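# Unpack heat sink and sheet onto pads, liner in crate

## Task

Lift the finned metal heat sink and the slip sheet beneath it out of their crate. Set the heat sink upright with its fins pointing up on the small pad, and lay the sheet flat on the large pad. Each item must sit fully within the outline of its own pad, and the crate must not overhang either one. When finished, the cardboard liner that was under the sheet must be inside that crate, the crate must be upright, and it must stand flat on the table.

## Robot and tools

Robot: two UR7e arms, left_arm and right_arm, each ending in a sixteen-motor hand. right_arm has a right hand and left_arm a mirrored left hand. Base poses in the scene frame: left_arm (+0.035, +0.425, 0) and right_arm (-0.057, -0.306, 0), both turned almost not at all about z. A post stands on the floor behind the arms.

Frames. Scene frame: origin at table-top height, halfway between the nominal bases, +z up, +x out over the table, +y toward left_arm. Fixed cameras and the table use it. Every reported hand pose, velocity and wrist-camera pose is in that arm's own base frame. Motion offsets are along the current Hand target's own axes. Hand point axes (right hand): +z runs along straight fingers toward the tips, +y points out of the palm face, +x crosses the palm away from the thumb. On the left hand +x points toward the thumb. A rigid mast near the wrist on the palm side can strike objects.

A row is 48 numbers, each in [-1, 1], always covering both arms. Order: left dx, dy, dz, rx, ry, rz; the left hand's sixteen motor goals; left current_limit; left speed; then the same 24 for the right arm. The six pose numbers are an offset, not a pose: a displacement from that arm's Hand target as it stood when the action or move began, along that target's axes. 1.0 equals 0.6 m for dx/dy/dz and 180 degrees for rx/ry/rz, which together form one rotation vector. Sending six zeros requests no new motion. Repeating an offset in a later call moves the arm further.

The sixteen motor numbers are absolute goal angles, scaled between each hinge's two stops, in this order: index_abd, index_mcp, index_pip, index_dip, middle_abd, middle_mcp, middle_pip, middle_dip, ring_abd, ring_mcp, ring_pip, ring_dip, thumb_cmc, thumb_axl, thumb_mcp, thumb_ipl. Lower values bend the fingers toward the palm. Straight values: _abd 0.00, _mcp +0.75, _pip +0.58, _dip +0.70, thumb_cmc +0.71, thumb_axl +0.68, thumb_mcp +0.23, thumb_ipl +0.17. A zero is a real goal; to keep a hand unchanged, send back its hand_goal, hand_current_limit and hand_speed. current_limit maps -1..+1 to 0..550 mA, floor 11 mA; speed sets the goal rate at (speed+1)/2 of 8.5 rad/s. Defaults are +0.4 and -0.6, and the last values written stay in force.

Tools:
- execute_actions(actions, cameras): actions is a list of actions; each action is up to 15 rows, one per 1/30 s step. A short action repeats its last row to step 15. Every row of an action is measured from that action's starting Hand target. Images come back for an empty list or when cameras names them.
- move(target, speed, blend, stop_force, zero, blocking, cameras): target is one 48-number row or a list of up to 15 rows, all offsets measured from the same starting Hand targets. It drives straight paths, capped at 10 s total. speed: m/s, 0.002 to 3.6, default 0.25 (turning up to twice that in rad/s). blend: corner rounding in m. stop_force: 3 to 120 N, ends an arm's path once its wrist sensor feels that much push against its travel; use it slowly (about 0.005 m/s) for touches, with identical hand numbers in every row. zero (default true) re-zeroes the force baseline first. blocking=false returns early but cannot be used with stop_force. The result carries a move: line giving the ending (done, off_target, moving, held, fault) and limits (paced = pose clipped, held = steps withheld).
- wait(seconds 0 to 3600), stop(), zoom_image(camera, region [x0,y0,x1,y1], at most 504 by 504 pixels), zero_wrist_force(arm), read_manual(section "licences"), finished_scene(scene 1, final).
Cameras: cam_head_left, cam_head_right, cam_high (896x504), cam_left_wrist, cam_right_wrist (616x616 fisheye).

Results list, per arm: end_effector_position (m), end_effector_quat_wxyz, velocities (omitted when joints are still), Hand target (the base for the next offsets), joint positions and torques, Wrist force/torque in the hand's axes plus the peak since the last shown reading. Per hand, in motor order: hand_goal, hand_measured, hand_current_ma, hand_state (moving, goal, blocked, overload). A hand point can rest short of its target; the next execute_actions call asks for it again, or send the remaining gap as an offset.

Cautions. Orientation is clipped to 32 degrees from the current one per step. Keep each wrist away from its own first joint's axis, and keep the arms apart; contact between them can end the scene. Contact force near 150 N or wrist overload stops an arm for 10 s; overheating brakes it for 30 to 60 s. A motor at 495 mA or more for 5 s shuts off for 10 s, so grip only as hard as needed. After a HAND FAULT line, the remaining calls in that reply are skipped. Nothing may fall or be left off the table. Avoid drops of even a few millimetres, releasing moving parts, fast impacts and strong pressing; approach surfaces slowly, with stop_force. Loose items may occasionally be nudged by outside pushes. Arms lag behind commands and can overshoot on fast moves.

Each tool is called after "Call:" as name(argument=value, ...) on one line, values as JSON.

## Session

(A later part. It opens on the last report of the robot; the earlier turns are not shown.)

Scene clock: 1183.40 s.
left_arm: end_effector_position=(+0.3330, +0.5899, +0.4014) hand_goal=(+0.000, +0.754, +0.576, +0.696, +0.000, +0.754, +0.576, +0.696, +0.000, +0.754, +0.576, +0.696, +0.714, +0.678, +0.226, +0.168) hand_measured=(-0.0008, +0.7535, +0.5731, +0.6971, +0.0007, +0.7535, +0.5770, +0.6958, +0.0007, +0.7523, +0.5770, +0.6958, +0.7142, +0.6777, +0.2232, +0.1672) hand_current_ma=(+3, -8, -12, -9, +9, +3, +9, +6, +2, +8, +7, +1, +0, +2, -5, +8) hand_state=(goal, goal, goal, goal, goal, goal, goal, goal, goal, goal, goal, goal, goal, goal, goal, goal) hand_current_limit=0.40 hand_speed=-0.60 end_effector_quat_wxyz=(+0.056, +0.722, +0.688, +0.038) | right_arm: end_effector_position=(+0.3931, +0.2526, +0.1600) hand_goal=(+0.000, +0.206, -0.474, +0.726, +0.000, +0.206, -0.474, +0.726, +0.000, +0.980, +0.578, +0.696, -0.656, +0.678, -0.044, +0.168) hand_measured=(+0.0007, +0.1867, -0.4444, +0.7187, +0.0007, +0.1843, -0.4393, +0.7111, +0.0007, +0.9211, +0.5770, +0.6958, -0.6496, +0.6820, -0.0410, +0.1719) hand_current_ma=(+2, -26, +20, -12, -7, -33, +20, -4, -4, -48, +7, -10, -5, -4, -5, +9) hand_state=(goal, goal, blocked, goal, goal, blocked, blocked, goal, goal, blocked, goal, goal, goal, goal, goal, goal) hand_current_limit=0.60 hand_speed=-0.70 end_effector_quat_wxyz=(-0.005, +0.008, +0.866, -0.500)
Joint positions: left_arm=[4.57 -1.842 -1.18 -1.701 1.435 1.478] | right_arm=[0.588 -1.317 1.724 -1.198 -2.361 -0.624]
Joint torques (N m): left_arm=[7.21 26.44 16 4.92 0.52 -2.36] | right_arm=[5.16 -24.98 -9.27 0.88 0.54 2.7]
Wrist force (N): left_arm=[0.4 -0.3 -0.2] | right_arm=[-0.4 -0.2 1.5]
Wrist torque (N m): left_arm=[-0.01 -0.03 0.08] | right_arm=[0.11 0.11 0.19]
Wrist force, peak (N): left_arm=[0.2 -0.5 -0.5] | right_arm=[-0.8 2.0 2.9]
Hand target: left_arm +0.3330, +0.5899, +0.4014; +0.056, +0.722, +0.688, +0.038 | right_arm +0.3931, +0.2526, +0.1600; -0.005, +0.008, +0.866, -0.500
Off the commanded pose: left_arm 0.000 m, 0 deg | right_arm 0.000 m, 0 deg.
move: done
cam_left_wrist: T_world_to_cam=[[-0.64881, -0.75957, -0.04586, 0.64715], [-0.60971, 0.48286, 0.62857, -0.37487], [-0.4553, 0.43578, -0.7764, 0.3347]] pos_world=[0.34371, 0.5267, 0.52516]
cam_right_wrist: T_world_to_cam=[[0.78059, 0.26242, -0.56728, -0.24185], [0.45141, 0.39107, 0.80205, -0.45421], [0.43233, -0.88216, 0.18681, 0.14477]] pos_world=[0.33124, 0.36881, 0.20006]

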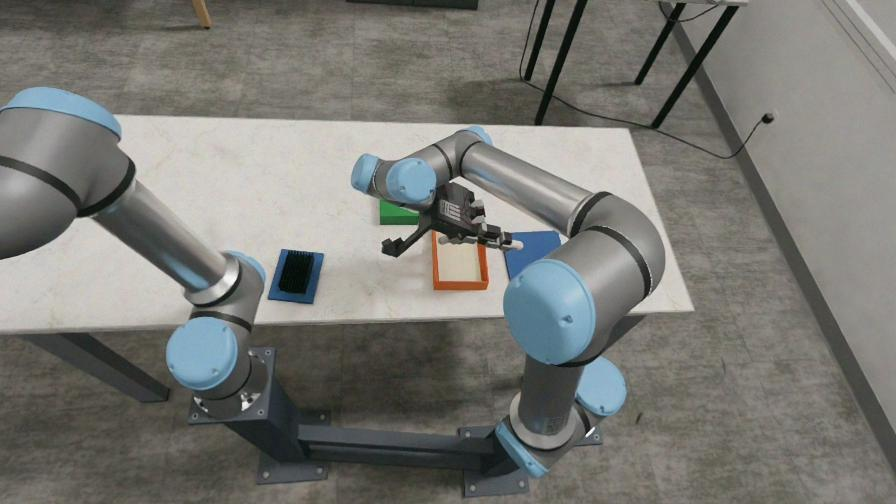

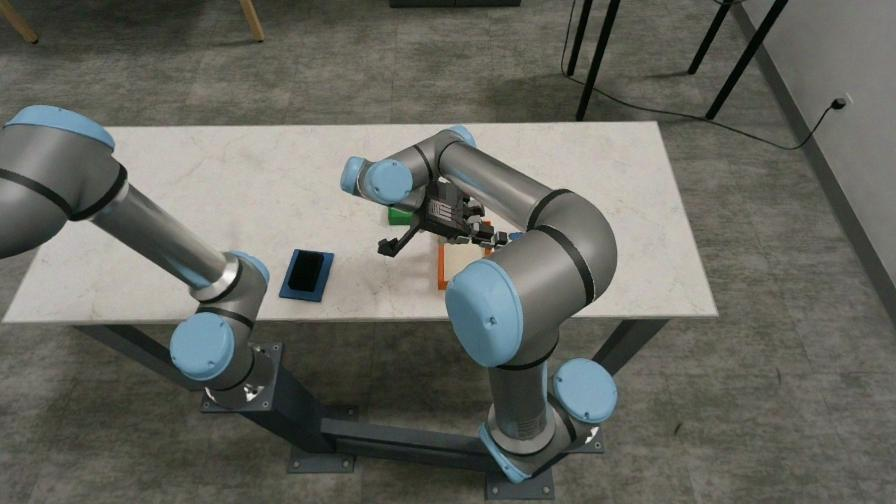

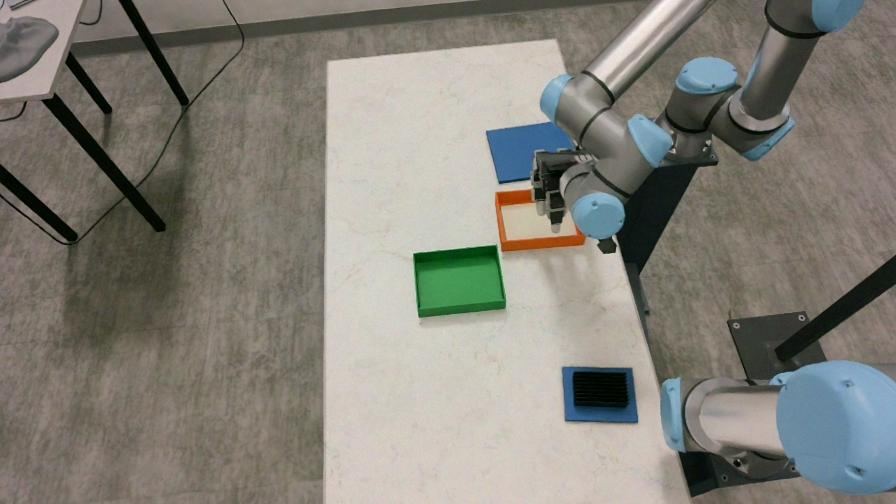

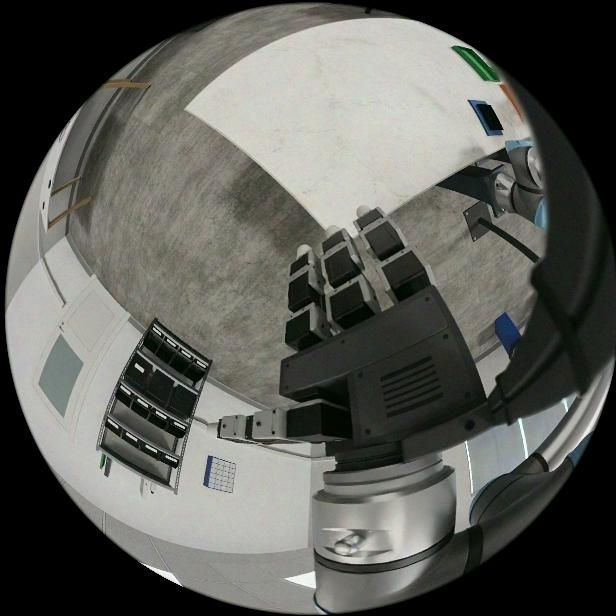

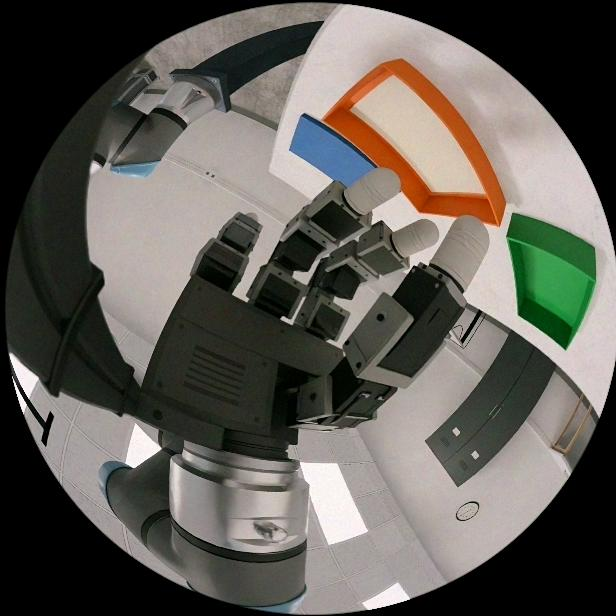

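Call:
zoom_image(camera="cam_right_wrist", region=[280, 40, 540, 280])

Call:
zoom_image(camera="cam_high", region=[470, 110, 610, 260])

Call:
zoom_image(camera="cam_head_left", region=[410, 210, 590, 320])

Scaled by 1.938 from the camera's image (finer frame: 880x880).

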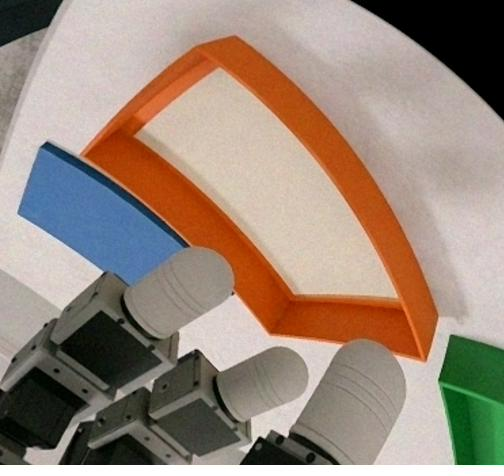

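Scaled by 3.360 from the camera's image (finer frame: 1280x720).

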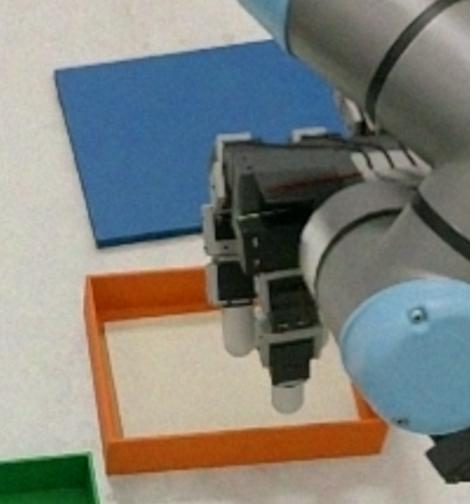

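Scaled by 2.800 from the camera's image (finer frame: 1280x720).

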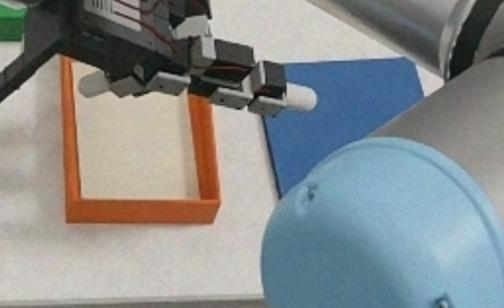

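Call:
move(target=[0,0,0,0,0,0,0,0.754,0.576,0.696,0,0.754,0.576,0.696,0,0.754,0.576,0.696,0.714,0.678,0.226,0.168,0.4,-0.6,-0.011,0.0862,0.084,0,0,0,0,0.205,-0.474,0.725,0,0.205,-0.474,0.725,0,0.98,0.577,0.696,-0.657,0.677,-0.045,0.168,0.6,-0.7], speed=0.1, cameras=["cam_right_wrist","cam_high"])

Call:
zoom_image(camera="cam_right_wrist", region=[280, 40, 560, 300])

Call:
zoom_image(camera="cam_high", region=[470, 110, 610, 260])

Scene clock: 1205.77 s.
left_arm: end_effector_position=(+0.3330, +0.5899, +0.4014) hand_goal=(+0.000, +0.754, +0.576, +0.696, +0.000, +0.754, +0.576, +0.696, +0.000, +0.754, +0.576, +0.696, +0.714, +0.678, +0.226, +0.168) hand_measured=(+0.0007, +0.7535, +0.5744, +0.6945, +0.0021, +0.7523, +0.5782, +0.6958, -0.0008, +0.7523, +0.5770, +0.6958, +0.7142, +0.6788, +0.2232, +0.1681) hand_current_ma=(+4, -10, -17, -6, +8, +0, +8, +5, +5, +3, +5, +5, -3, -3, -5, +7) hand_state=(goal, goal, goal, goal, goal, goal, goal, goal, goal, goal, goal, goal, goal, goal, goal, goal) hand_current_limit=0.40 hand_speed=-0.60 end_effector_quat_wxyz=(+0.056, +0.722, +0.688, +0.038) | right_arm: end_effector_position=(+0.3993, +0.2347, +0.0900) hand_goal=(+0.000, +0.206, -0.474, +0.726, +0.000, +0.206, -0.474, +0.726, +0.000, +0.980, +0.578, +0.696, -0.656, +0.678, -0.044, +0.168) hand_measured=(+0.0007, +0.1867, -0.4444, +0.7187, +0.0007, +0.1843, -0.4406, +0.7111, +0.0007, +0.9211, +0.5757, +0.6958, -0.6496, +0.6820, -0.0410, +0.1719) hand_current_ma=(+2, -3, +21, -17, -20, -32, +24, +3, -1, -58, +13, -7, -12, -2, +0, -7) hand_state=(goal, goal, blocked, goal, goal, blocked, blocked, goal, goal, blocked, goal, goal, goal, goal, goal, goal) hand_current_limit=0.60 hand_speed=-0.70 end_effector_quat_wxyz=(-0.005, +0.008, +0.866, -0.500)
Joint positions: left_arm=[4.57 -1.842 -1.18 -1.701 1.435 1.478] | right_arm=[0.554 -1.256 1.852 -1.412 -2.385 -0.659]
Joint torques (N m): left_arm=[6.38 26.54 16.8 4.83 0.38 -2.16] | right_arm=[6.29 -34.82 -20.89 -2.66 0.36 2.62]
Wrist force (N): left_arm=[0.4 -0.4 -0.3] | right_arm=[-0.6 -0.4 1.1]
Wrist torque (N m): left_arm=[-0.01 -0.02 0.08] | right_arm=[0.13 0.14 0.26]
Wrist force, peak (N): left_arm=[0.2 -0.7 -0.3] | right_arm=[-0.7 0.6 2.4]
Hand target: left_arm +0.3330, +0.5899, +0.4014; +0.056, +0.722, +0.688, +0.038 | right_arm +0.3993, +0.2347, +0.0900; -0.005, +0.008, +0.866, -0.500
Off the commanded pose: left_arm 0.000 m, 0 deg | right_arm 0.000 m, 0 deg.
move: done
cam_right_wrist: T_world_to_cam=[[0.78045, 0.26233, -0.56752, -0.28157], [0.45162, 0.39119, 0.80188, -0.39391], [0.43236, -0.88213, 0.18683, 0.13926]] pos_world=[0.33744, 0.35081, 0.13006]
Images, in order (width x height): cam_high 896x504, cam_right_wrist 616x616.

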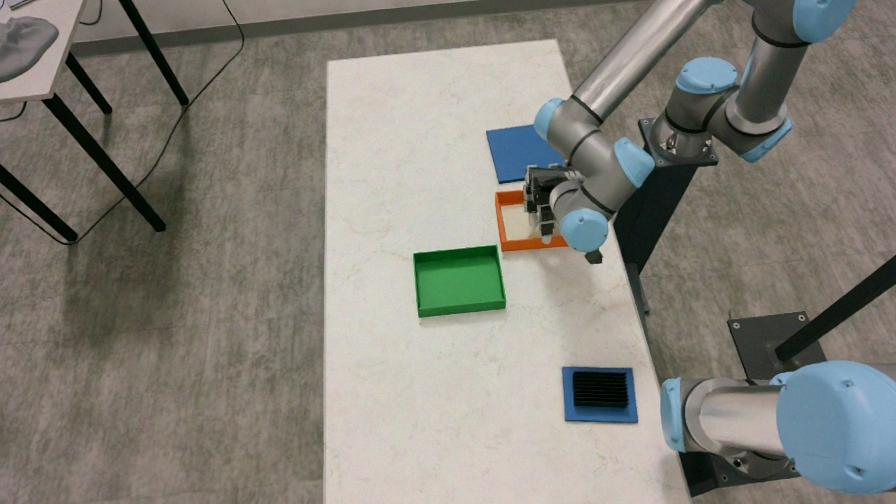

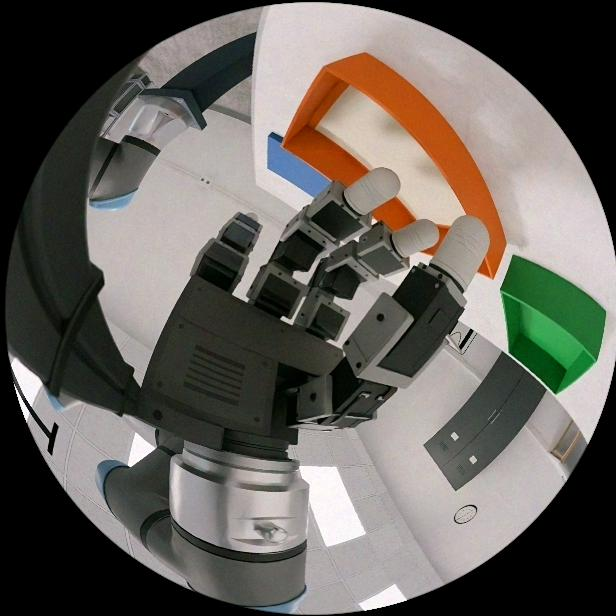

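Scaled by 1.800 from the camera's image (finer frame: 880x880).

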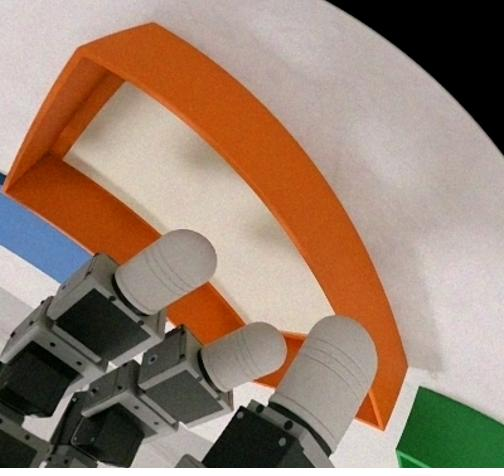

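Scaled by 3.360 from the camera's image (finer frame: 1280x720).

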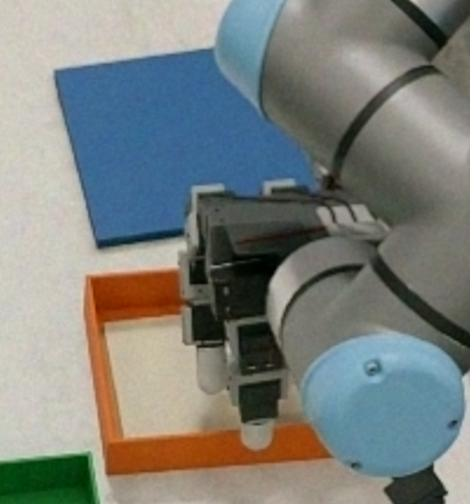

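Call:
zoom_image(camera="cam_right_wrist", region=[310, 45, 410, 145])

Call:
zoom_image(camera="cam_right_wrist", region=[420, 190, 520, 290])

Scaled by 5.040 from the camera's image (finer frame: 880x880).

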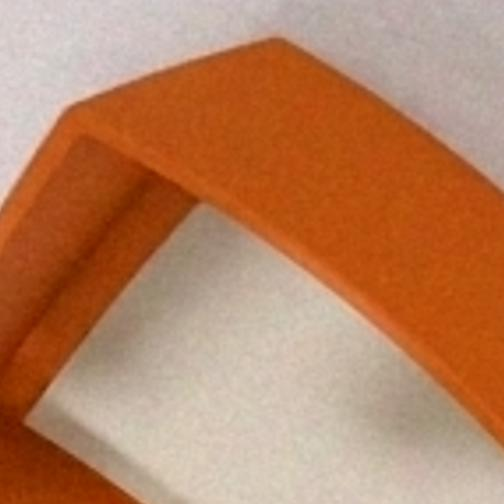

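Scaled by 5.040 from the camera's image (finer frame: 880x880).

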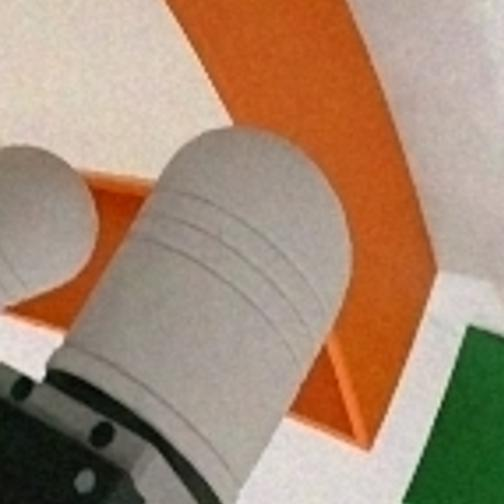

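Call:
move(target=[[0,0,0,0,0,0,0,0.754,0.576,0.696,0,0.754,0.576,0.696,0,0.754,0.576,0.696,0.714,0.678,0.226,0.168,0.4,-0.6,0,0.0597,0.0365,0,0,0,0,0.205,-0.474,0.725,0,0.205,-0.474,0.725,0,0.98,0.577,0.696,-0.657,0.677,-0.045,0.168,0.4,-0.7],[0,0,0,0,0,0,0,0.754,0.576,0.696,0,0.754,0.576,0.696,0,0.754,0.576,0.696,0.714,0.678,0.226,0.168,0.4,-0.6,0,0.0597,0.0365,0,0,0,0,0.10,-0.50,0.725,0,0.10,-0.50,0.725,0,0.98,0.577,0.696,-0.657,0.677,-0.07,0.168,0.4,-0.85],[0,0,0,0,0,0,0,0.754,0.576,0.696,0,0.754,0.576,0.696,0,0.754,0.576,0.696,0.714,0.678,0.226,0.168,0.4,-0.6,0,0.0741,0.0449,0,0,0,0,0.10,-0.50,0.725,0,0.10,-0.50,0.725,0,0.98,0.577,0.696,-0.657,0.677,-0.07,0.168,0.4,-0.85]], speed=0.05, cameras=["cam_right_wrist","cam_high"])

Call:
zoom_image(camera="cam_right_wrist", region=[280, 40, 560, 300])

Scene clock: 1240.70 s.
left_arm: end_effector_position=(+0.3330, +0.5899, +0.4014) hand_goal=(+0.000, +0.754, +0.576, +0.696, +0.000, +0.754, +0.576, +0.696, +0.000, +0.754, +0.576, +0.696, +0.714, +0.678, +0.226, +0.168) hand_measured=(-0.0008, +0.7535, +0.5731, +0.6958, +0.0007, +0.7523, +0.5782, +0.6958, -0.0008, +0.7523, +0.5757, +0.6958, +0.7154, +0.6777, +0.2242, +0.1681) hand_current_ma=(+7, -6, -12, -10, +10, +3, +12, +7, +6, +8, +3, +2, +4, -4, -10, +10) hand_state=(goal, goal, goal, goal, goal, goal, goal, goal, goal, goal, goal, goal, goal, goal, goal, goal) hand_current_limit=0.40 hand_speed=-0.60 end_effector_quat_wxyz=(+0.056, +0.722, +0.688, +0.038) | right_arm: end_effector_position=(+0.3992, +0.2336, +0.0379) hand_goal=(+0.000, +0.100, -0.500, +0.726, +0.000, +0.100, -0.500, +0.726, +0.000, +0.980, +0.578, +0.696, -0.656, +0.678, -0.070, +0.168) hand_measured=(+0.0007, +0.1047, -0.4637, +0.7187, +0.0021, +0.1047, -0.4585, +0.7124, +0.0007, +0.9211, +0.5770, +0.6958, -0.6496, +0.6820, -0.0608, +0.1719) hand_current_ma=(-4, +13, +29, -10, -13, -20, +25, -3, -3, -50, +12, +4, -6, -6, +10, +7) hand_state=(goal, goal, blocked, goal, goal, goal, blocked, goal, goal, blocked, goal, goal, goal, goal, goal, goal) hand_current_limit=0.40 hand_speed=-0.85 end_effector_quat_wxyz=(-0.005, +0.008, +0.866, -0.500)
Joint positions: left_arm=[4.57 -1.842 -1.18 -1.701 1.435 1.478] | right_arm=[0.552 -1.179 1.906 -1.545 -2.386 -0.661]
Joint torques (N m): left_arm=[5.97 27.11 16.08 4.72 0.47 -2.22] | right_arm=[-7.93 -43.09 -25.51 0.78 -2.85 -1.61]
Wrist force (N): left_arm=[0.3 -0.4 -0.3] | right_arm=[-0.5 -0.3 1.6]
Wrist torque (N m): left_arm=[-0.01 -0.02 0.08] | right_arm=[0.11 0.11 0.25]
Wrist force, peak (N): left_arm=[0.1 -0.7 -0.2] | right_arm=[-0.6 -0.4 2.0]
Hand target: left_arm +0.3330, +0.5899, +0.4014; +0.056, +0.722, +0.688, +0.038 | right_arm +0.3993, +0.2337, +0.0380; -0.005, +0.008, +0.866, -0.500
Off the commanded pose: left_arm 0.000 m, 0 deg | right_arm 0.000 m, 0 deg.
move: done
cam_right_wrist: T_world_to_cam=[[0.78051, 0.26238, -0.56742, -0.31084], [0.45152, 0.39115, 0.80196, -0.35166], [0.43236, -0.88213, 0.18683, 0.14816]] pos_world=[0.33734, 0.34981, 0.07796]
Images, in order (width x height): cam_high 896x504, cam_right_wrist 616x616.

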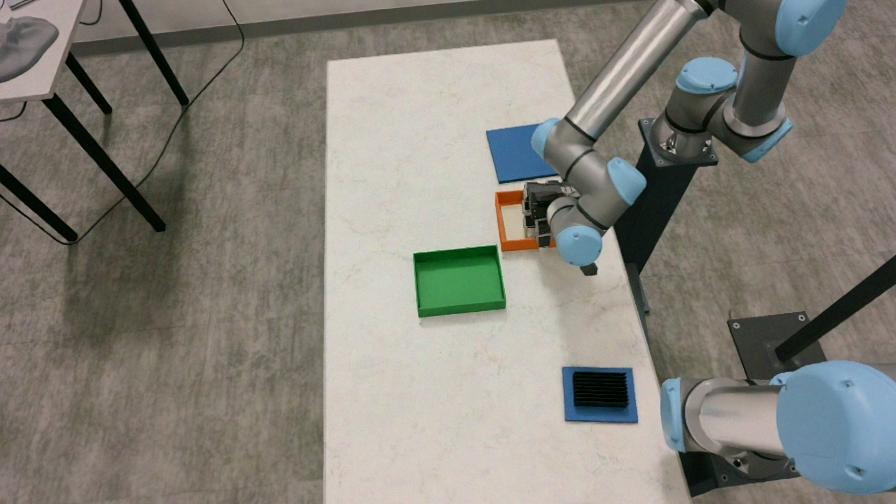

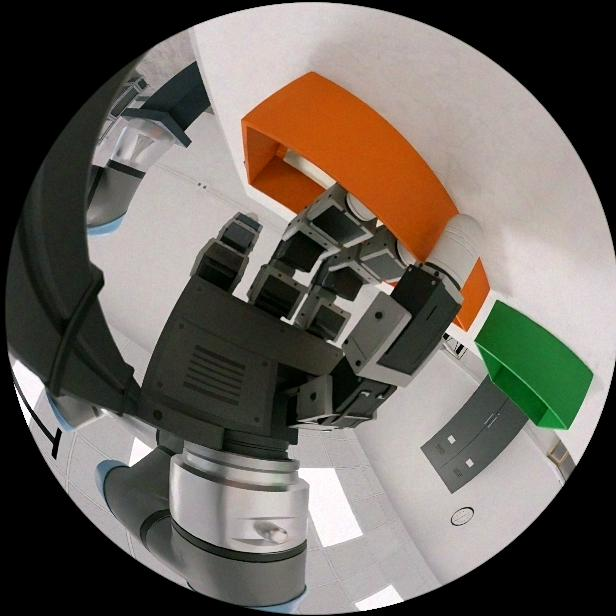

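Scaled by 1.800 from the camera's image (finer frame: 880x880).

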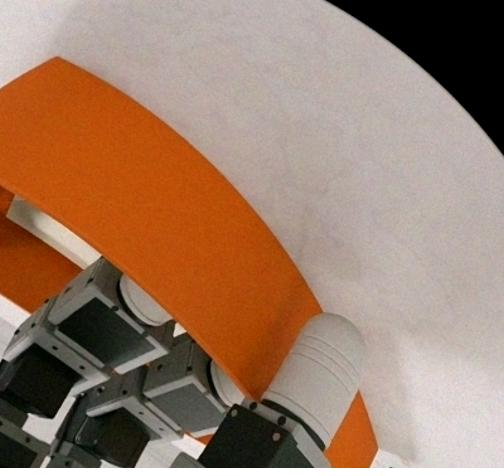

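Call:
move(target=[[0,0,0,0,0,0,0,0.754,0.576,0.696,0,0.754,0.576,0.696,0,0.754,0.576,0.696,0.714,0.678,0.226,0.168,0.4,-0.6,0,0,0,0,0,0,0,0.03,-0.52,0.70,0,0.03,-0.52,0.70,0,0.98,0.577,0.696,-0.657,0.677,-0.18,0.12,0.4,-0.92],[0,0,0,0,0,0,0,0.754,0.576,0.696,0,0.754,0.576,0.696,0,0.754,0.576,0.696,0.714,0.678,0.226,0.168,0.4,-0.6,0,0,0,0,0,0,0,-0.178,-0.58,0.65,0,-0.178,-0.58,0.65,0,0.98,0.577,0.696,-0.657,0.677,-0.5,0.02,0.75,-0.92]], speed=0.05)

Call:
wait(seconds=1.5, cameras=["cam_right_wrist"])

Call:
zoom_image(camera="cam_right_wrist", region=[220, 60, 540, 340])

Scene clock: 1248.50 s.
left_arm: end_effector_position=(+0.3330, +0.5899, +0.4014) hand_goal=(+0.000, +0.754, +0.576, +0.696, +0.000, +0.754, +0.576, +0.696, +0.000, +0.754, +0.576, +0.696, +0.714, +0.678, +0.226, +0.168) hand_measured=(-0.0008, +0.7535, +0.5744, +0.6958, +0.0007, +0.7535, +0.5782, +0.6971, -0.0008, +0.7523, +0.5744, +0.6958, +0.7142, +0.6777, +0.2232, +0.1672) hand_current_ma=(+9, +1, -12, -9, +8, +4, +7, +14, +0, +12, +7, +4, +4, +1, -11, +9) hand_state=(goal, goal, goal, goal, goal, goal, goal, goal, goal, goal, goal, goal, goal, goal, goal, goal) hand_current_limit=0.40 hand_speed=-0.60 end_effector_quat_wxyz=(+0.056, +0.722, +0.688, +0.038) | right_arm: end_effector_position=(+0.3993, +0.2337, +0.0380) hand_goal=(+0.000, -0.178, -0.580, +0.650, +0.000, -0.178, -0.580, +0.650, +0.000, +0.980, +0.578, +0.696, -0.656, +0.678, -0.500, +0.020) hand_measured=(+0.0007, +0.0576, -0.4803, +0.7136, +0.0007, +0.0612, -0.4752, +0.7098, +0.0021, +0.9211, +0.5770, +0.6958, -0.6496, +0.6820, -0.0935, +0.1433) hand_current_ma=(+7, +138, +75, +45, -14, +141, +76, +55, +6, -39, -1, -9, -8, -10, +206, +150) hand_state=(goal, moving, blocked, blocked, goal, moving, blocked, blocked, goal, blocked, goal, goal, goal, goal, moving, moving) hand_current_limit=0.75 hand_speed=-0.92 end_effector_quat_wxyz=(-0.005, +0.008, +0.866, -0.500)
Joint positions: left_arm=[4.57 -1.842 -1.18 -1.701 1.435 1.478] | right_arm=[0.552 -1.179 1.906 -1.545 -2.386 -0.661]
Joint torques (N m): left_arm=[5.86 27.3 16.85 4.69 0.52 -2.07] | right_arm=[-6.63 -41.05 -24.99 -2.4 -2.94 -2.61]
Wrist force (N): left_arm=[0.2 -0.4 -0.3] | right_arm=[-0.5 0.4 1.7]
Wrist torque (N m): left_arm=[-0.02 -0.01 0.07] | right_arm=[0.18 0.11 0.24]
Wrist force, peak (N): left_arm=[0.2 -0.7 -0.2] | right_arm=[-0.6 0.3 2.2]
Hand target: left_arm +0.3330, +0.5899, +0.4014; +0.056, +0.722, +0.688, +0.038 | right_arm +0.3993, +0.2337, +0.0380; -0.005, +0.008, +0.866, -0.500
Off the commanded pose: left_arm 0.000 m, 0 deg | right_arm 0.000 m, 0 deg.
move: done

Scene clock: 1250.00 s.
left_arm: end_effector_position=(+0.3330, +0.5899, +0.4014) hand_goal=(+0.000, +0.754, +0.576, +0.696, +0.000, +0.754, +0.576, +0.696, +0.000, +0.754, +0.576, +0.696, +0.714, +0.678, +0.226, +0.168) hand_measured=(+0.0007, +0.7523, +0.5744, +0.6958, -0.0008, +0.7523, +0.5770, +0.6958, +0.0007, +0.7523, +0.5757, +0.6958, +0.7154, +0.6767, +0.2232, +0.1681) hand_current_ma=(+2, -4, -16, -8, +6, -5, +8, +7, +5, +2, +1, +7, +4, -2, -7, +8) hand_state=(goal, goal, goal, goal, goal, goal, goal, goal, goal, goal, goal, goal, goal, goal, goal, goal) hand_current_limit=0.40 hand_speed=-0.60 end_effector_quat_wxyz=(+0.056, +0.722, +0.688, +0.038) | right_arm: end_effector_position=(+0.3993, +0.2337, +0.0380) hand_goal=(+0.000, -0.178, -0.580, +0.650, +0.000, -0.178, -0.580, +0.650, +0.000, +0.980, +0.578, +0.696, -0.656, +0.678, -0.500, +0.020) hand_measured=(+0.0007, +0.0564, -0.4803, +0.7136, +0.0021, +0.0612, -0.4752, +0.7111, +0.0007, +0.9199, +0.5770, +0.6958, -0.6496, +0.6820, -0.0935, +0.1433) hand_current_ma=(+3, +217, +84, +42, -8, +220, +87, +61, +8, -52, +8, +4, +3, +4, +474, +139) hand_state=(goal, blocked, blocked, blocked, goal, blocked, blocked, blocked, goal, blocked, goal, goal, goal, goal, blocked, blocked) hand_current_limit=0.75 hand_speed=-0.92 end_effector_quat_wxyz=(-0.005, +0.008, +0.866, -0.500)
Joint positions: left_arm=[4.57 -1.842 -1.18 -1.701 1.435 1.478] | right_arm=[0.552 -1.179 1.906 -1.545 -2.386 -0.661]
Joint torques (N m): left_arm=[7.12 26.33 16.21 4.79 0.48 -2.1] | right_arm=[-4.91 -40.44 -24.47 -1.55 -2.81 -2.18]
Wrist force (N): left_arm=[0.2 -0.4 -0.3] | right_arm=[-0.9 0.3 2.2]
Wrist torque (N m): left_arm=[-0.01 -0.01 0.07] | right_arm=[0.11 0.14 0.22]
Wrist force, peak (N): left_arm=[0.3 -0.6 -0.3] | right_arm=[-0.8 0.1 2.3]
Hand target: left_arm +0.3330, +0.5899, +0.4014; +0.056, +0.722, +0.688, +0.038 | right_arm +0.3993, +0.2337, +0.0380; -0.005, +0.008, +0.866, -0.500
Off the commanded pose: left_arm 0.000 m, 0 deg | right_arm 0.000 m, 0 deg.
wait: 1.50 s; at rest by 0.17 s
cam_right_wrist: T_world_to_cam=[[0.78059, 0.26242, -0.56728, -0.31092], [0.45141, 0.39107, 0.80205, -0.35173], [0.43233, -0.88216, 0.18681, 0.14812]] pos_world=[0.33744, 0.34981, 0.07806]

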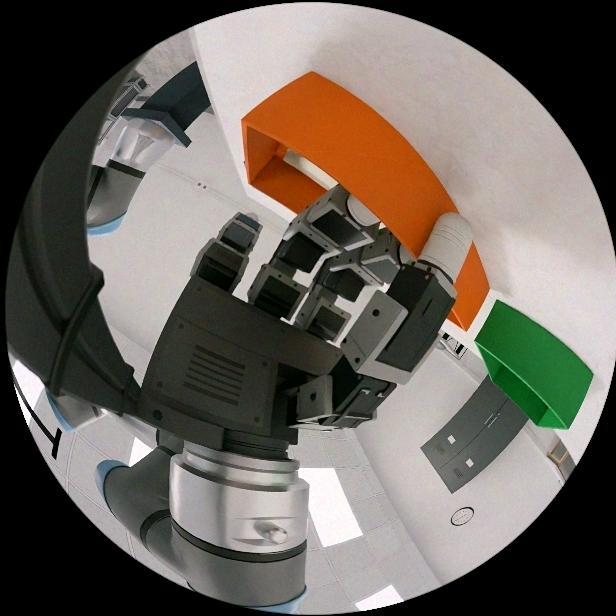

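Scaled by 1.575 from the camera's image (finer frame: 880x880).

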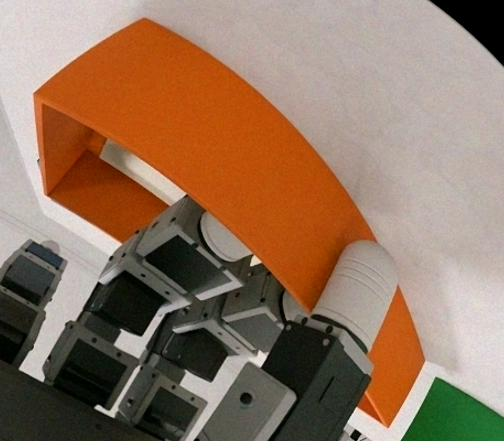

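Call:
move(target=[[0,0,0,0,0,0,0,0.754,0.576,0.696,0,0.754,0.576,0.696,0,0.754,0.576,0.696,0.714,0.678,0.226,0.168,0.4,-0.6,0,-0.0140,-0.0012,-0.0278,0,0,0,-0.178,-0.58,0.65,0,-0.178,-0.58,0.65,0,0.98,0.577,0.696,-0.657,0.677,-0.5,0.02,0.75,-0.92],[0,0,0,0,0,0,0,0.754,0.576,0.696,0,0.754,0.576,0.696,0,0.754,0.576,0.696,0.714,0.678,0.226,0.168,0.4,-0.6,0,-0.0282,-0.0010,-0.0556,0,0,0,-0.178,-0.58,0.65,0,-0.178,-0.58,0.65,0,0.98,0.577,0.696,-0.657,0.677,-0.5,0.02,0.75,-0.92]], speed=0.08, blend=[0.01,0], cameras=["cam_right_wrist","cam_high","cam_head_left"])

Call:
zoom_image(camera="cam_right_wrist", region=[220, 60, 540, 340])

Call:
zoom_image(camera="cam_high", region=[470, 150, 610, 260])

Scene clock: 1269.47 s.
left_arm: end_effector_position=(+0.3330, +0.5899, +0.4014) hand_goal=(+0.000, +0.754, +0.576, +0.696, +0.000, +0.754, +0.576, +0.696, +0.000, +0.754, +0.576, +0.696, +0.714, +0.678, +0.226, +0.168) hand_measured=(+0.0007, +0.7523, +0.5744, +0.6983, +0.0007, +0.7535, +0.5782, +0.6971, +0.0007, +0.7535, +0.5770, +0.6958, +0.7154, +0.6777, +0.2232, +0.1681) hand_current_ma=(+6, -7, -14, -7, +5, +6, +6, +7, +4, +3, +6, +6, +4, +3, -8, +11) hand_state=(goal, goal, goal, goal, goal, goal, goal, goal, goal, goal, goal, goal, goal, goal, goal, goal) hand_current_limit=0.40 hand_speed=-0.60 end_effector_quat_wxyz=(+0.056, +0.722, +0.688, +0.038) | right_arm: end_effector_position=(+0.3991, +0.2257, +0.0529) hand_goal=(+0.000, -0.178, -0.580, +0.650, +0.000, -0.178, -0.580, +0.650, +0.000, +0.980, +0.578, +0.696, -0.656, +0.678, -0.500, +0.020) hand_measured=(+0.0021, +0.0564, -0.4803, +0.7136, +0.0021, +0.0600, -0.4752, +0.7111, +0.0021, +0.9211, +0.5770, +0.6958, -0.6496, +0.6820, -0.0945, +0.1424) hand_current_ma=(-11, +214, +82, +54, -7, +216, +81, +47, +0, -49, +11, -26, +2, -2, +477, +148) hand_state=(goal, blocked, blocked, blocked, goal, blocked, blocked, blocked, goal, blocked, goal, goal, goal, goal, blocked, blocked) hand_current_limit=0.75 hand_speed=-0.92 end_effector_quat_wxyz=(-0.004, +0.009, +0.906, -0.422)
Joint positions: left_arm=[4.57 -1.842 -1.18 -1.701 1.435 1.478] | right_arm=[0.48 -1.3 2.015 -1.767 -2.308 -0.868]
Joint torques (N m): left_arm=[7.24 26.7 16.62 4.58 0.36 -2.16] | right_arm=[4.31 -26.35 -25.91 -1 -3.1 1.67]
Wrist force (N): left_arm=[0.4 -0.3 0.0] | right_arm=[-0.8 0.1 1.8]
Wrist torque (N m): left_arm=[-0.03 -0.03 0.09] | right_arm=[0.14 0.12 0.19]
Wrist force, peak (N): left_arm=[0.4 -0.7 -0.4] | right_arm=[-1.0 0.6 2.2]
Hand target: left_arm +0.3330, +0.5899, +0.4014; +0.056, +0.722, +0.688, +0.038 | right_arm +0.3991, +0.2257, +0.0529; -0.004, +0.009, +0.906, -0.422
Off the commanded pose: left_arm 0.000 m, 0 deg | right_arm 0.000 m, 0 deg.
move: done
cam_right_wrist: T_world_to_cam=[[0.78244, 0.35665, -0.51047, -0.32523], [0.44866, 0.2456, 0.8593, -0.3296], [0.43184, -0.90138, 0.03216, 0.15104]] pos_world=[0.33713, 0.33309, 0.11235]
Images, in order (width x height): cam_head_left 896x504, cam_high 896x504, cam_right_wrist 616x616.

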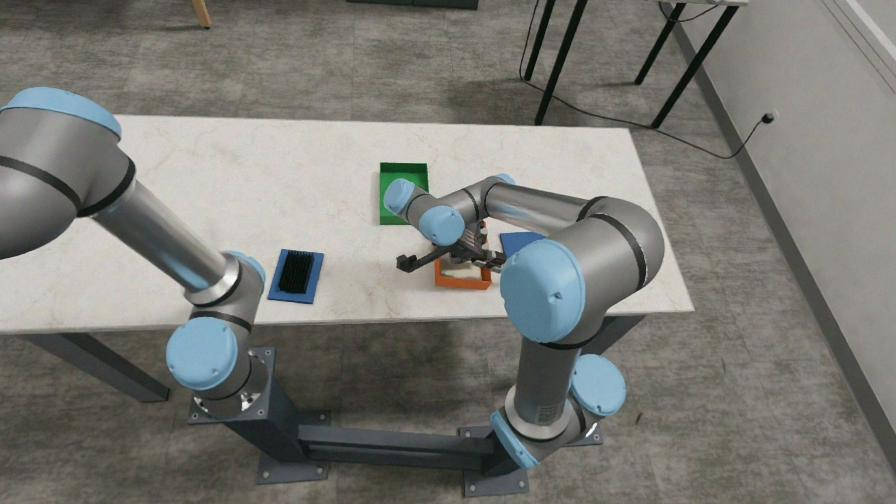

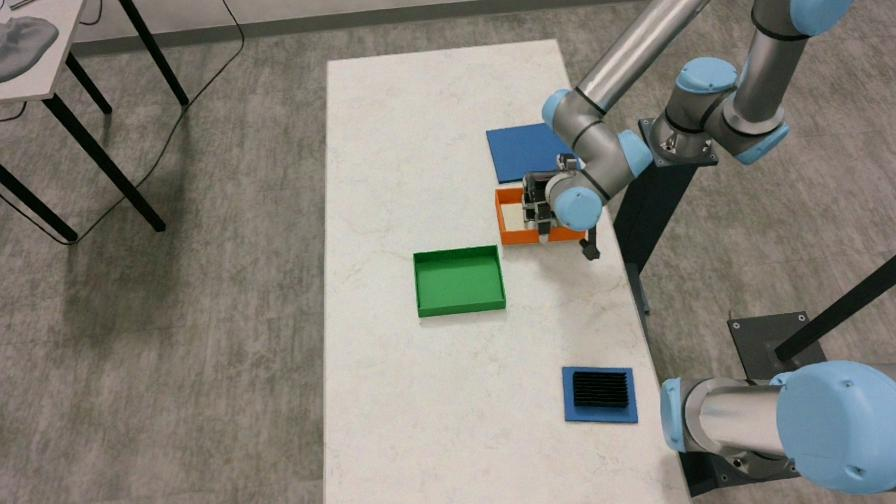

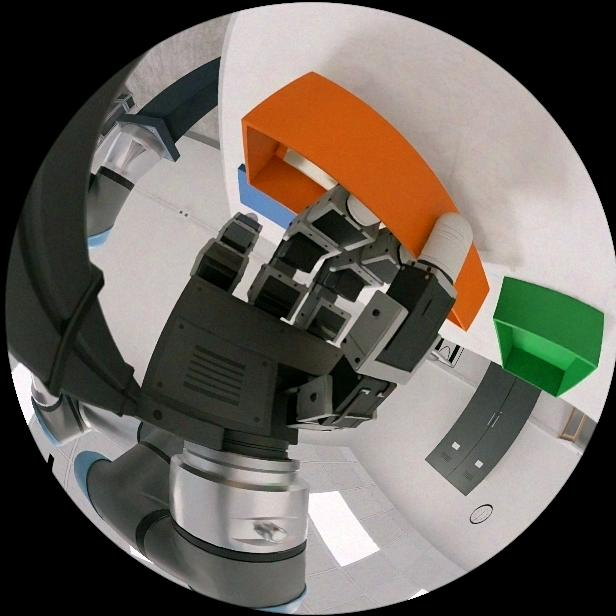

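Scaled by 1.575 from the camera's image (finer frame: 880x880).

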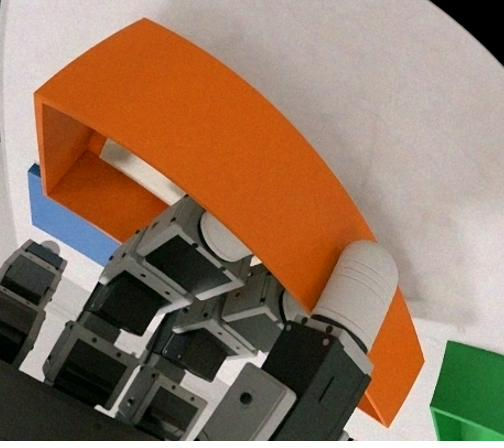

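Scaled by 3.600 from the camera's image (finer frame: 1280x720).

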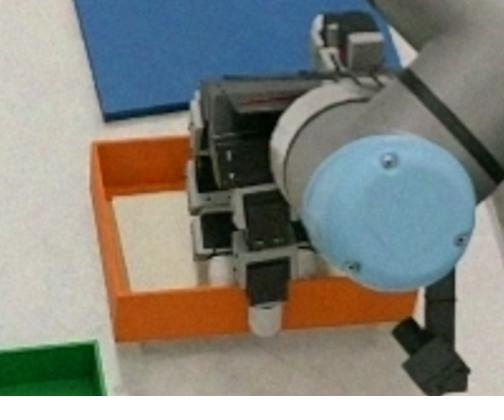

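Call:
move(target=[[0,0,0,0,0,0,0,0.754,0.576,0.696,0,0.754,0.576,0.696,0,0.754,0.576,0.696,0.714,0.678,0.226,0.168,0.4,-0.6,0,-0.0278,0.0040,-0.0556,0,0,0,-0.178,-0.58,0.65,0,-0.178,-0.58,0.65,0,0.98,0.577,0.696,-0.657,0.677,-0.5,0.02,0.75,-0.92],[0,0,0,0,0,0,0,0.754,0.576,0.696,0,0.754,0.576,0.696,0,0.754,0.576,0.696,0.714,0.678,0.226,0.168,0.4,-0.6,0,-0.0547,0.0127,-0.1111,0,0,0,-0.178,-0.58,0.65,0,-0.178,-0.58,0.65,0,0.98,0.577,0.696,-0.657,0.677,-0.5,0.02,0.75,-0.92],[0,0,0,0,0,0,0,0.754,0.576,0.696,0,0.754,0.576,0.696,0,0.754,0.576,0.696,0.714,0.678,0.226,0.168,0.4,-0.6,0,-0.0797,0.0258,-0.1667,0,0,0,-0.178,-0.58,0.65,0,-0.178,-0.58,0.65,0,0.98,0.577,0.696,-0.657,0.677,-0.5,0.02,0.75,-0.92],[0,0,0,0,0,0,0,0.754,0.576,0.696,0,0.754,0.576,0.696,0,0.754,0.576,0.696,0.714,0.678,0.226,0.168,0.4,-0.6,0,-0.1018,0.0433,-0.2222,0,0,0,-0.178,-0.58,0.65,0,-0.178,-0.58,0.65,0,0.98,0.577,0.696,-0.657,0.677,-0.5,0.02,0.75,-0.92]], speed=0.08, blend=[0.01,0.01,0.01,0], cameras=["all"])

Call:
zoom_image(camera="cam_right_wrist", region=[220, 60, 540, 340])

Call:
zoom_image(camera="cam_high", region=[470, 110, 640, 260])

Scene clock: 1285.63 s.
left_arm: end_effector_position=(+0.3330, +0.5899, +0.4014) hand_goal=(+0.000, +0.754, +0.576, +0.696, +0.000, +0.754, +0.576, +0.696, +0.000, +0.754, +0.576, +0.696, +0.714, +0.678, +0.226, +0.168) hand_measured=(-0.0008, +0.7535, +0.5731, +0.6945, +0.0007, +0.7523, +0.5795, +0.6971, +0.0007, +0.7511, +0.5757, +0.6958, +0.7142, +0.6767, +0.2232, +0.1681) hand_current_ma=(+4, +0, -12, -1, +3, +8, +5, +5, +3, +4, -1, +7, +2, -3, -7, +10) hand_state=(goal, goal, goal, goal, goal, goal, goal, goal, goal, goal, goal, goal, goal, goal, goal, goal) hand_current_limit=0.40 hand_speed=-0.60 end_effector_quat_wxyz=(+0.056, +0.722, +0.688, +0.038) | right_arm: end_effector_position=(+0.3979, +0.1666, +0.0830) hand_goal=(+0.000, -0.178, -0.580, +0.650, +0.000, -0.178, -0.580, +0.650, +0.000, +0.980, +0.578, +0.696, -0.656, +0.678, -0.500, +0.020) hand_measured=(+0.0021, +0.0600, -0.4803, +0.7149, +0.0021, +0.0600, -0.4752, +0.7085, -0.0740, +1.0000, +0.9901, -0.5923, -0.6471, +0.6820, -0.0925, +0.1529) hand_current_ma=(+4, +230, +79, +40, -13, +217, +71, +60, -35, +124, +379, -497, +4, +14, +482, +156) hand_state=(goal, blocked, blocked, blocked, goal, blocked, blocked, blocked, blocked, blocked, blocked, blocked, goal, goal, blocked, blocked) hand_current_limit=0.75 hand_speed=-0.92 end_effector_quat_wxyz=(-0.001, +0.010, +0.996, -0.087)
Joint positions: left_arm=[4.57 -1.842 -1.18 -1.701 1.435 1.478] | right_arm=[-0.027 -1.617 2.353 -2.308 -1.745 -1.579]
Joint torques (N m): left_arm=[6.07 27.5 16.64 4.67 0.4 -2.17] | right_arm=[7 10.84 -6.79 1.67 4.53 4.67]
Wrist force (N): left_arm=[0.0 -0.5 -0.1] | right_arm=[5.5 -26.0 -60.0]
Wrist torque (N m): left_arm=[-0.04 0.03 0.05] | right_arm=[8.04 3.87 -1.30]
Wrist force, peak (N): left_arm=[0.4 -0.7 -0.3] | right_arm=[4.4 -20.1 -84.6]
Hand target: left_arm +0.3330, +0.5899, +0.4014; +0.056, +0.722, +0.688, +0.038 | right_arm +0.3980, +0.1666, +0.0830; -0.001, +0.010, +0.996, -0.087
Off the commanded pose: left_arm 0.000 m, 0 deg | right_arm 0.000 m, 0 deg.
move: done
cam_left_wrist: T_world_to_cam=[[-0.64881, -0.75957, -0.04586, 0.64715], [-0.60971, 0.48286, 0.62857, -0.37487], [-0.4553, 0.43578, -0.7764, 0.3347]] pos_world=[0.34371, 0.5267, 0.52516]
cam_right_wrist: T_world_to_cam=[[0.78725, 0.59763, -0.15193, -0.35965], [0.43655, -0.36614, 0.82181, -0.23064], [0.43551, -0.71329, -0.54913, 0.11278]] pos_world=[0.3347, 0.21093, 0.19683]

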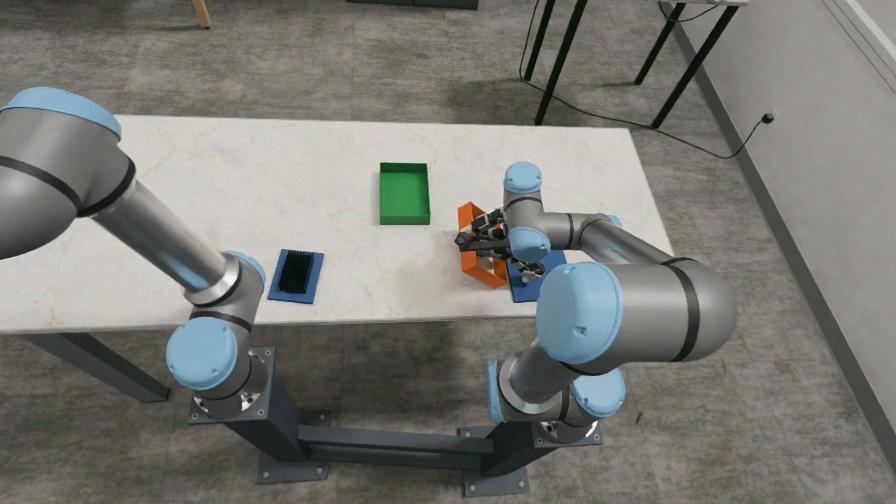

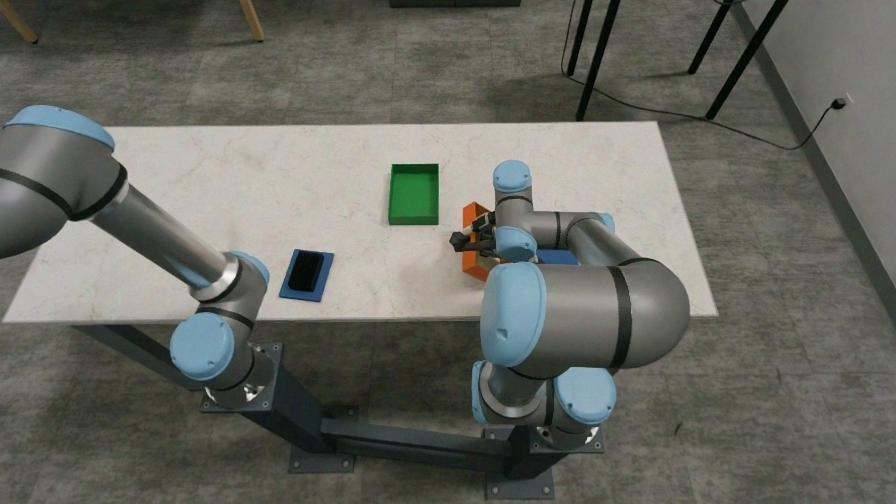

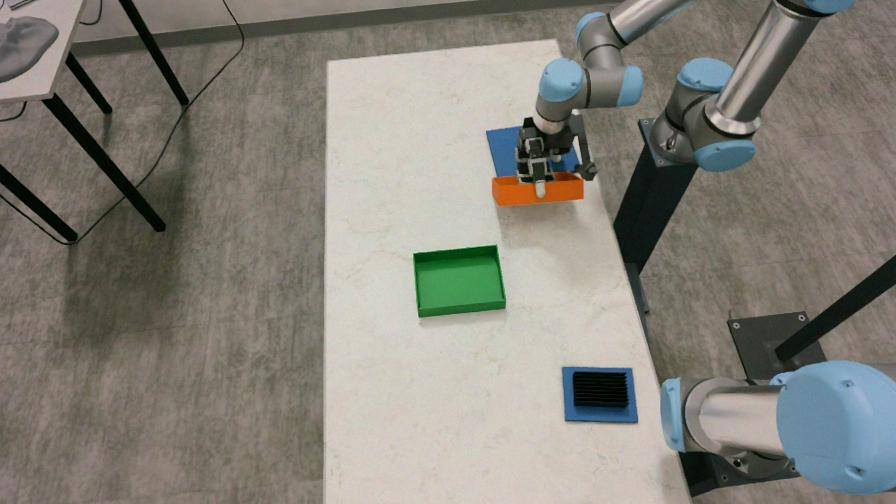

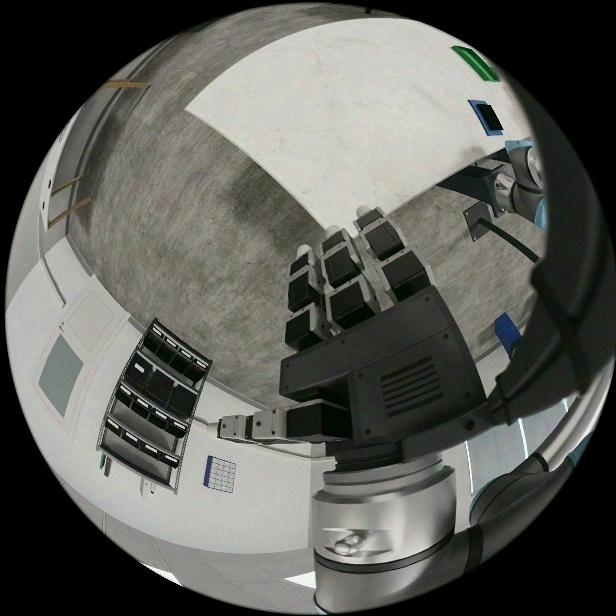

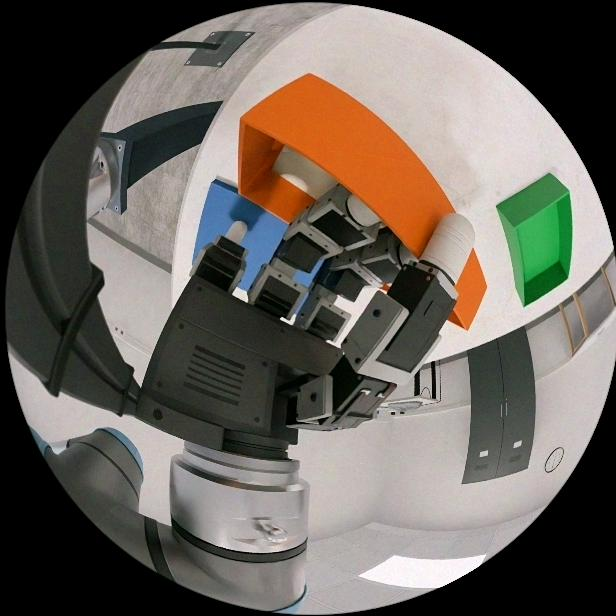

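Scaled by 1.575 from the camera's image (finer frame: 880x880).

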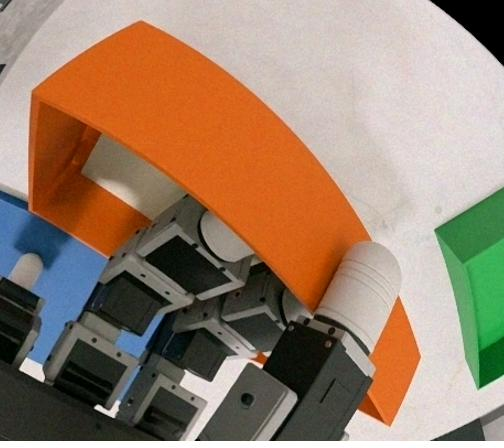

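Scaled by 2.965 from the camera's image (finer frame: 1280x720).

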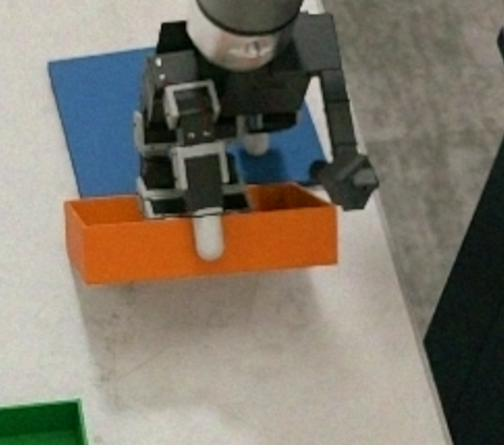

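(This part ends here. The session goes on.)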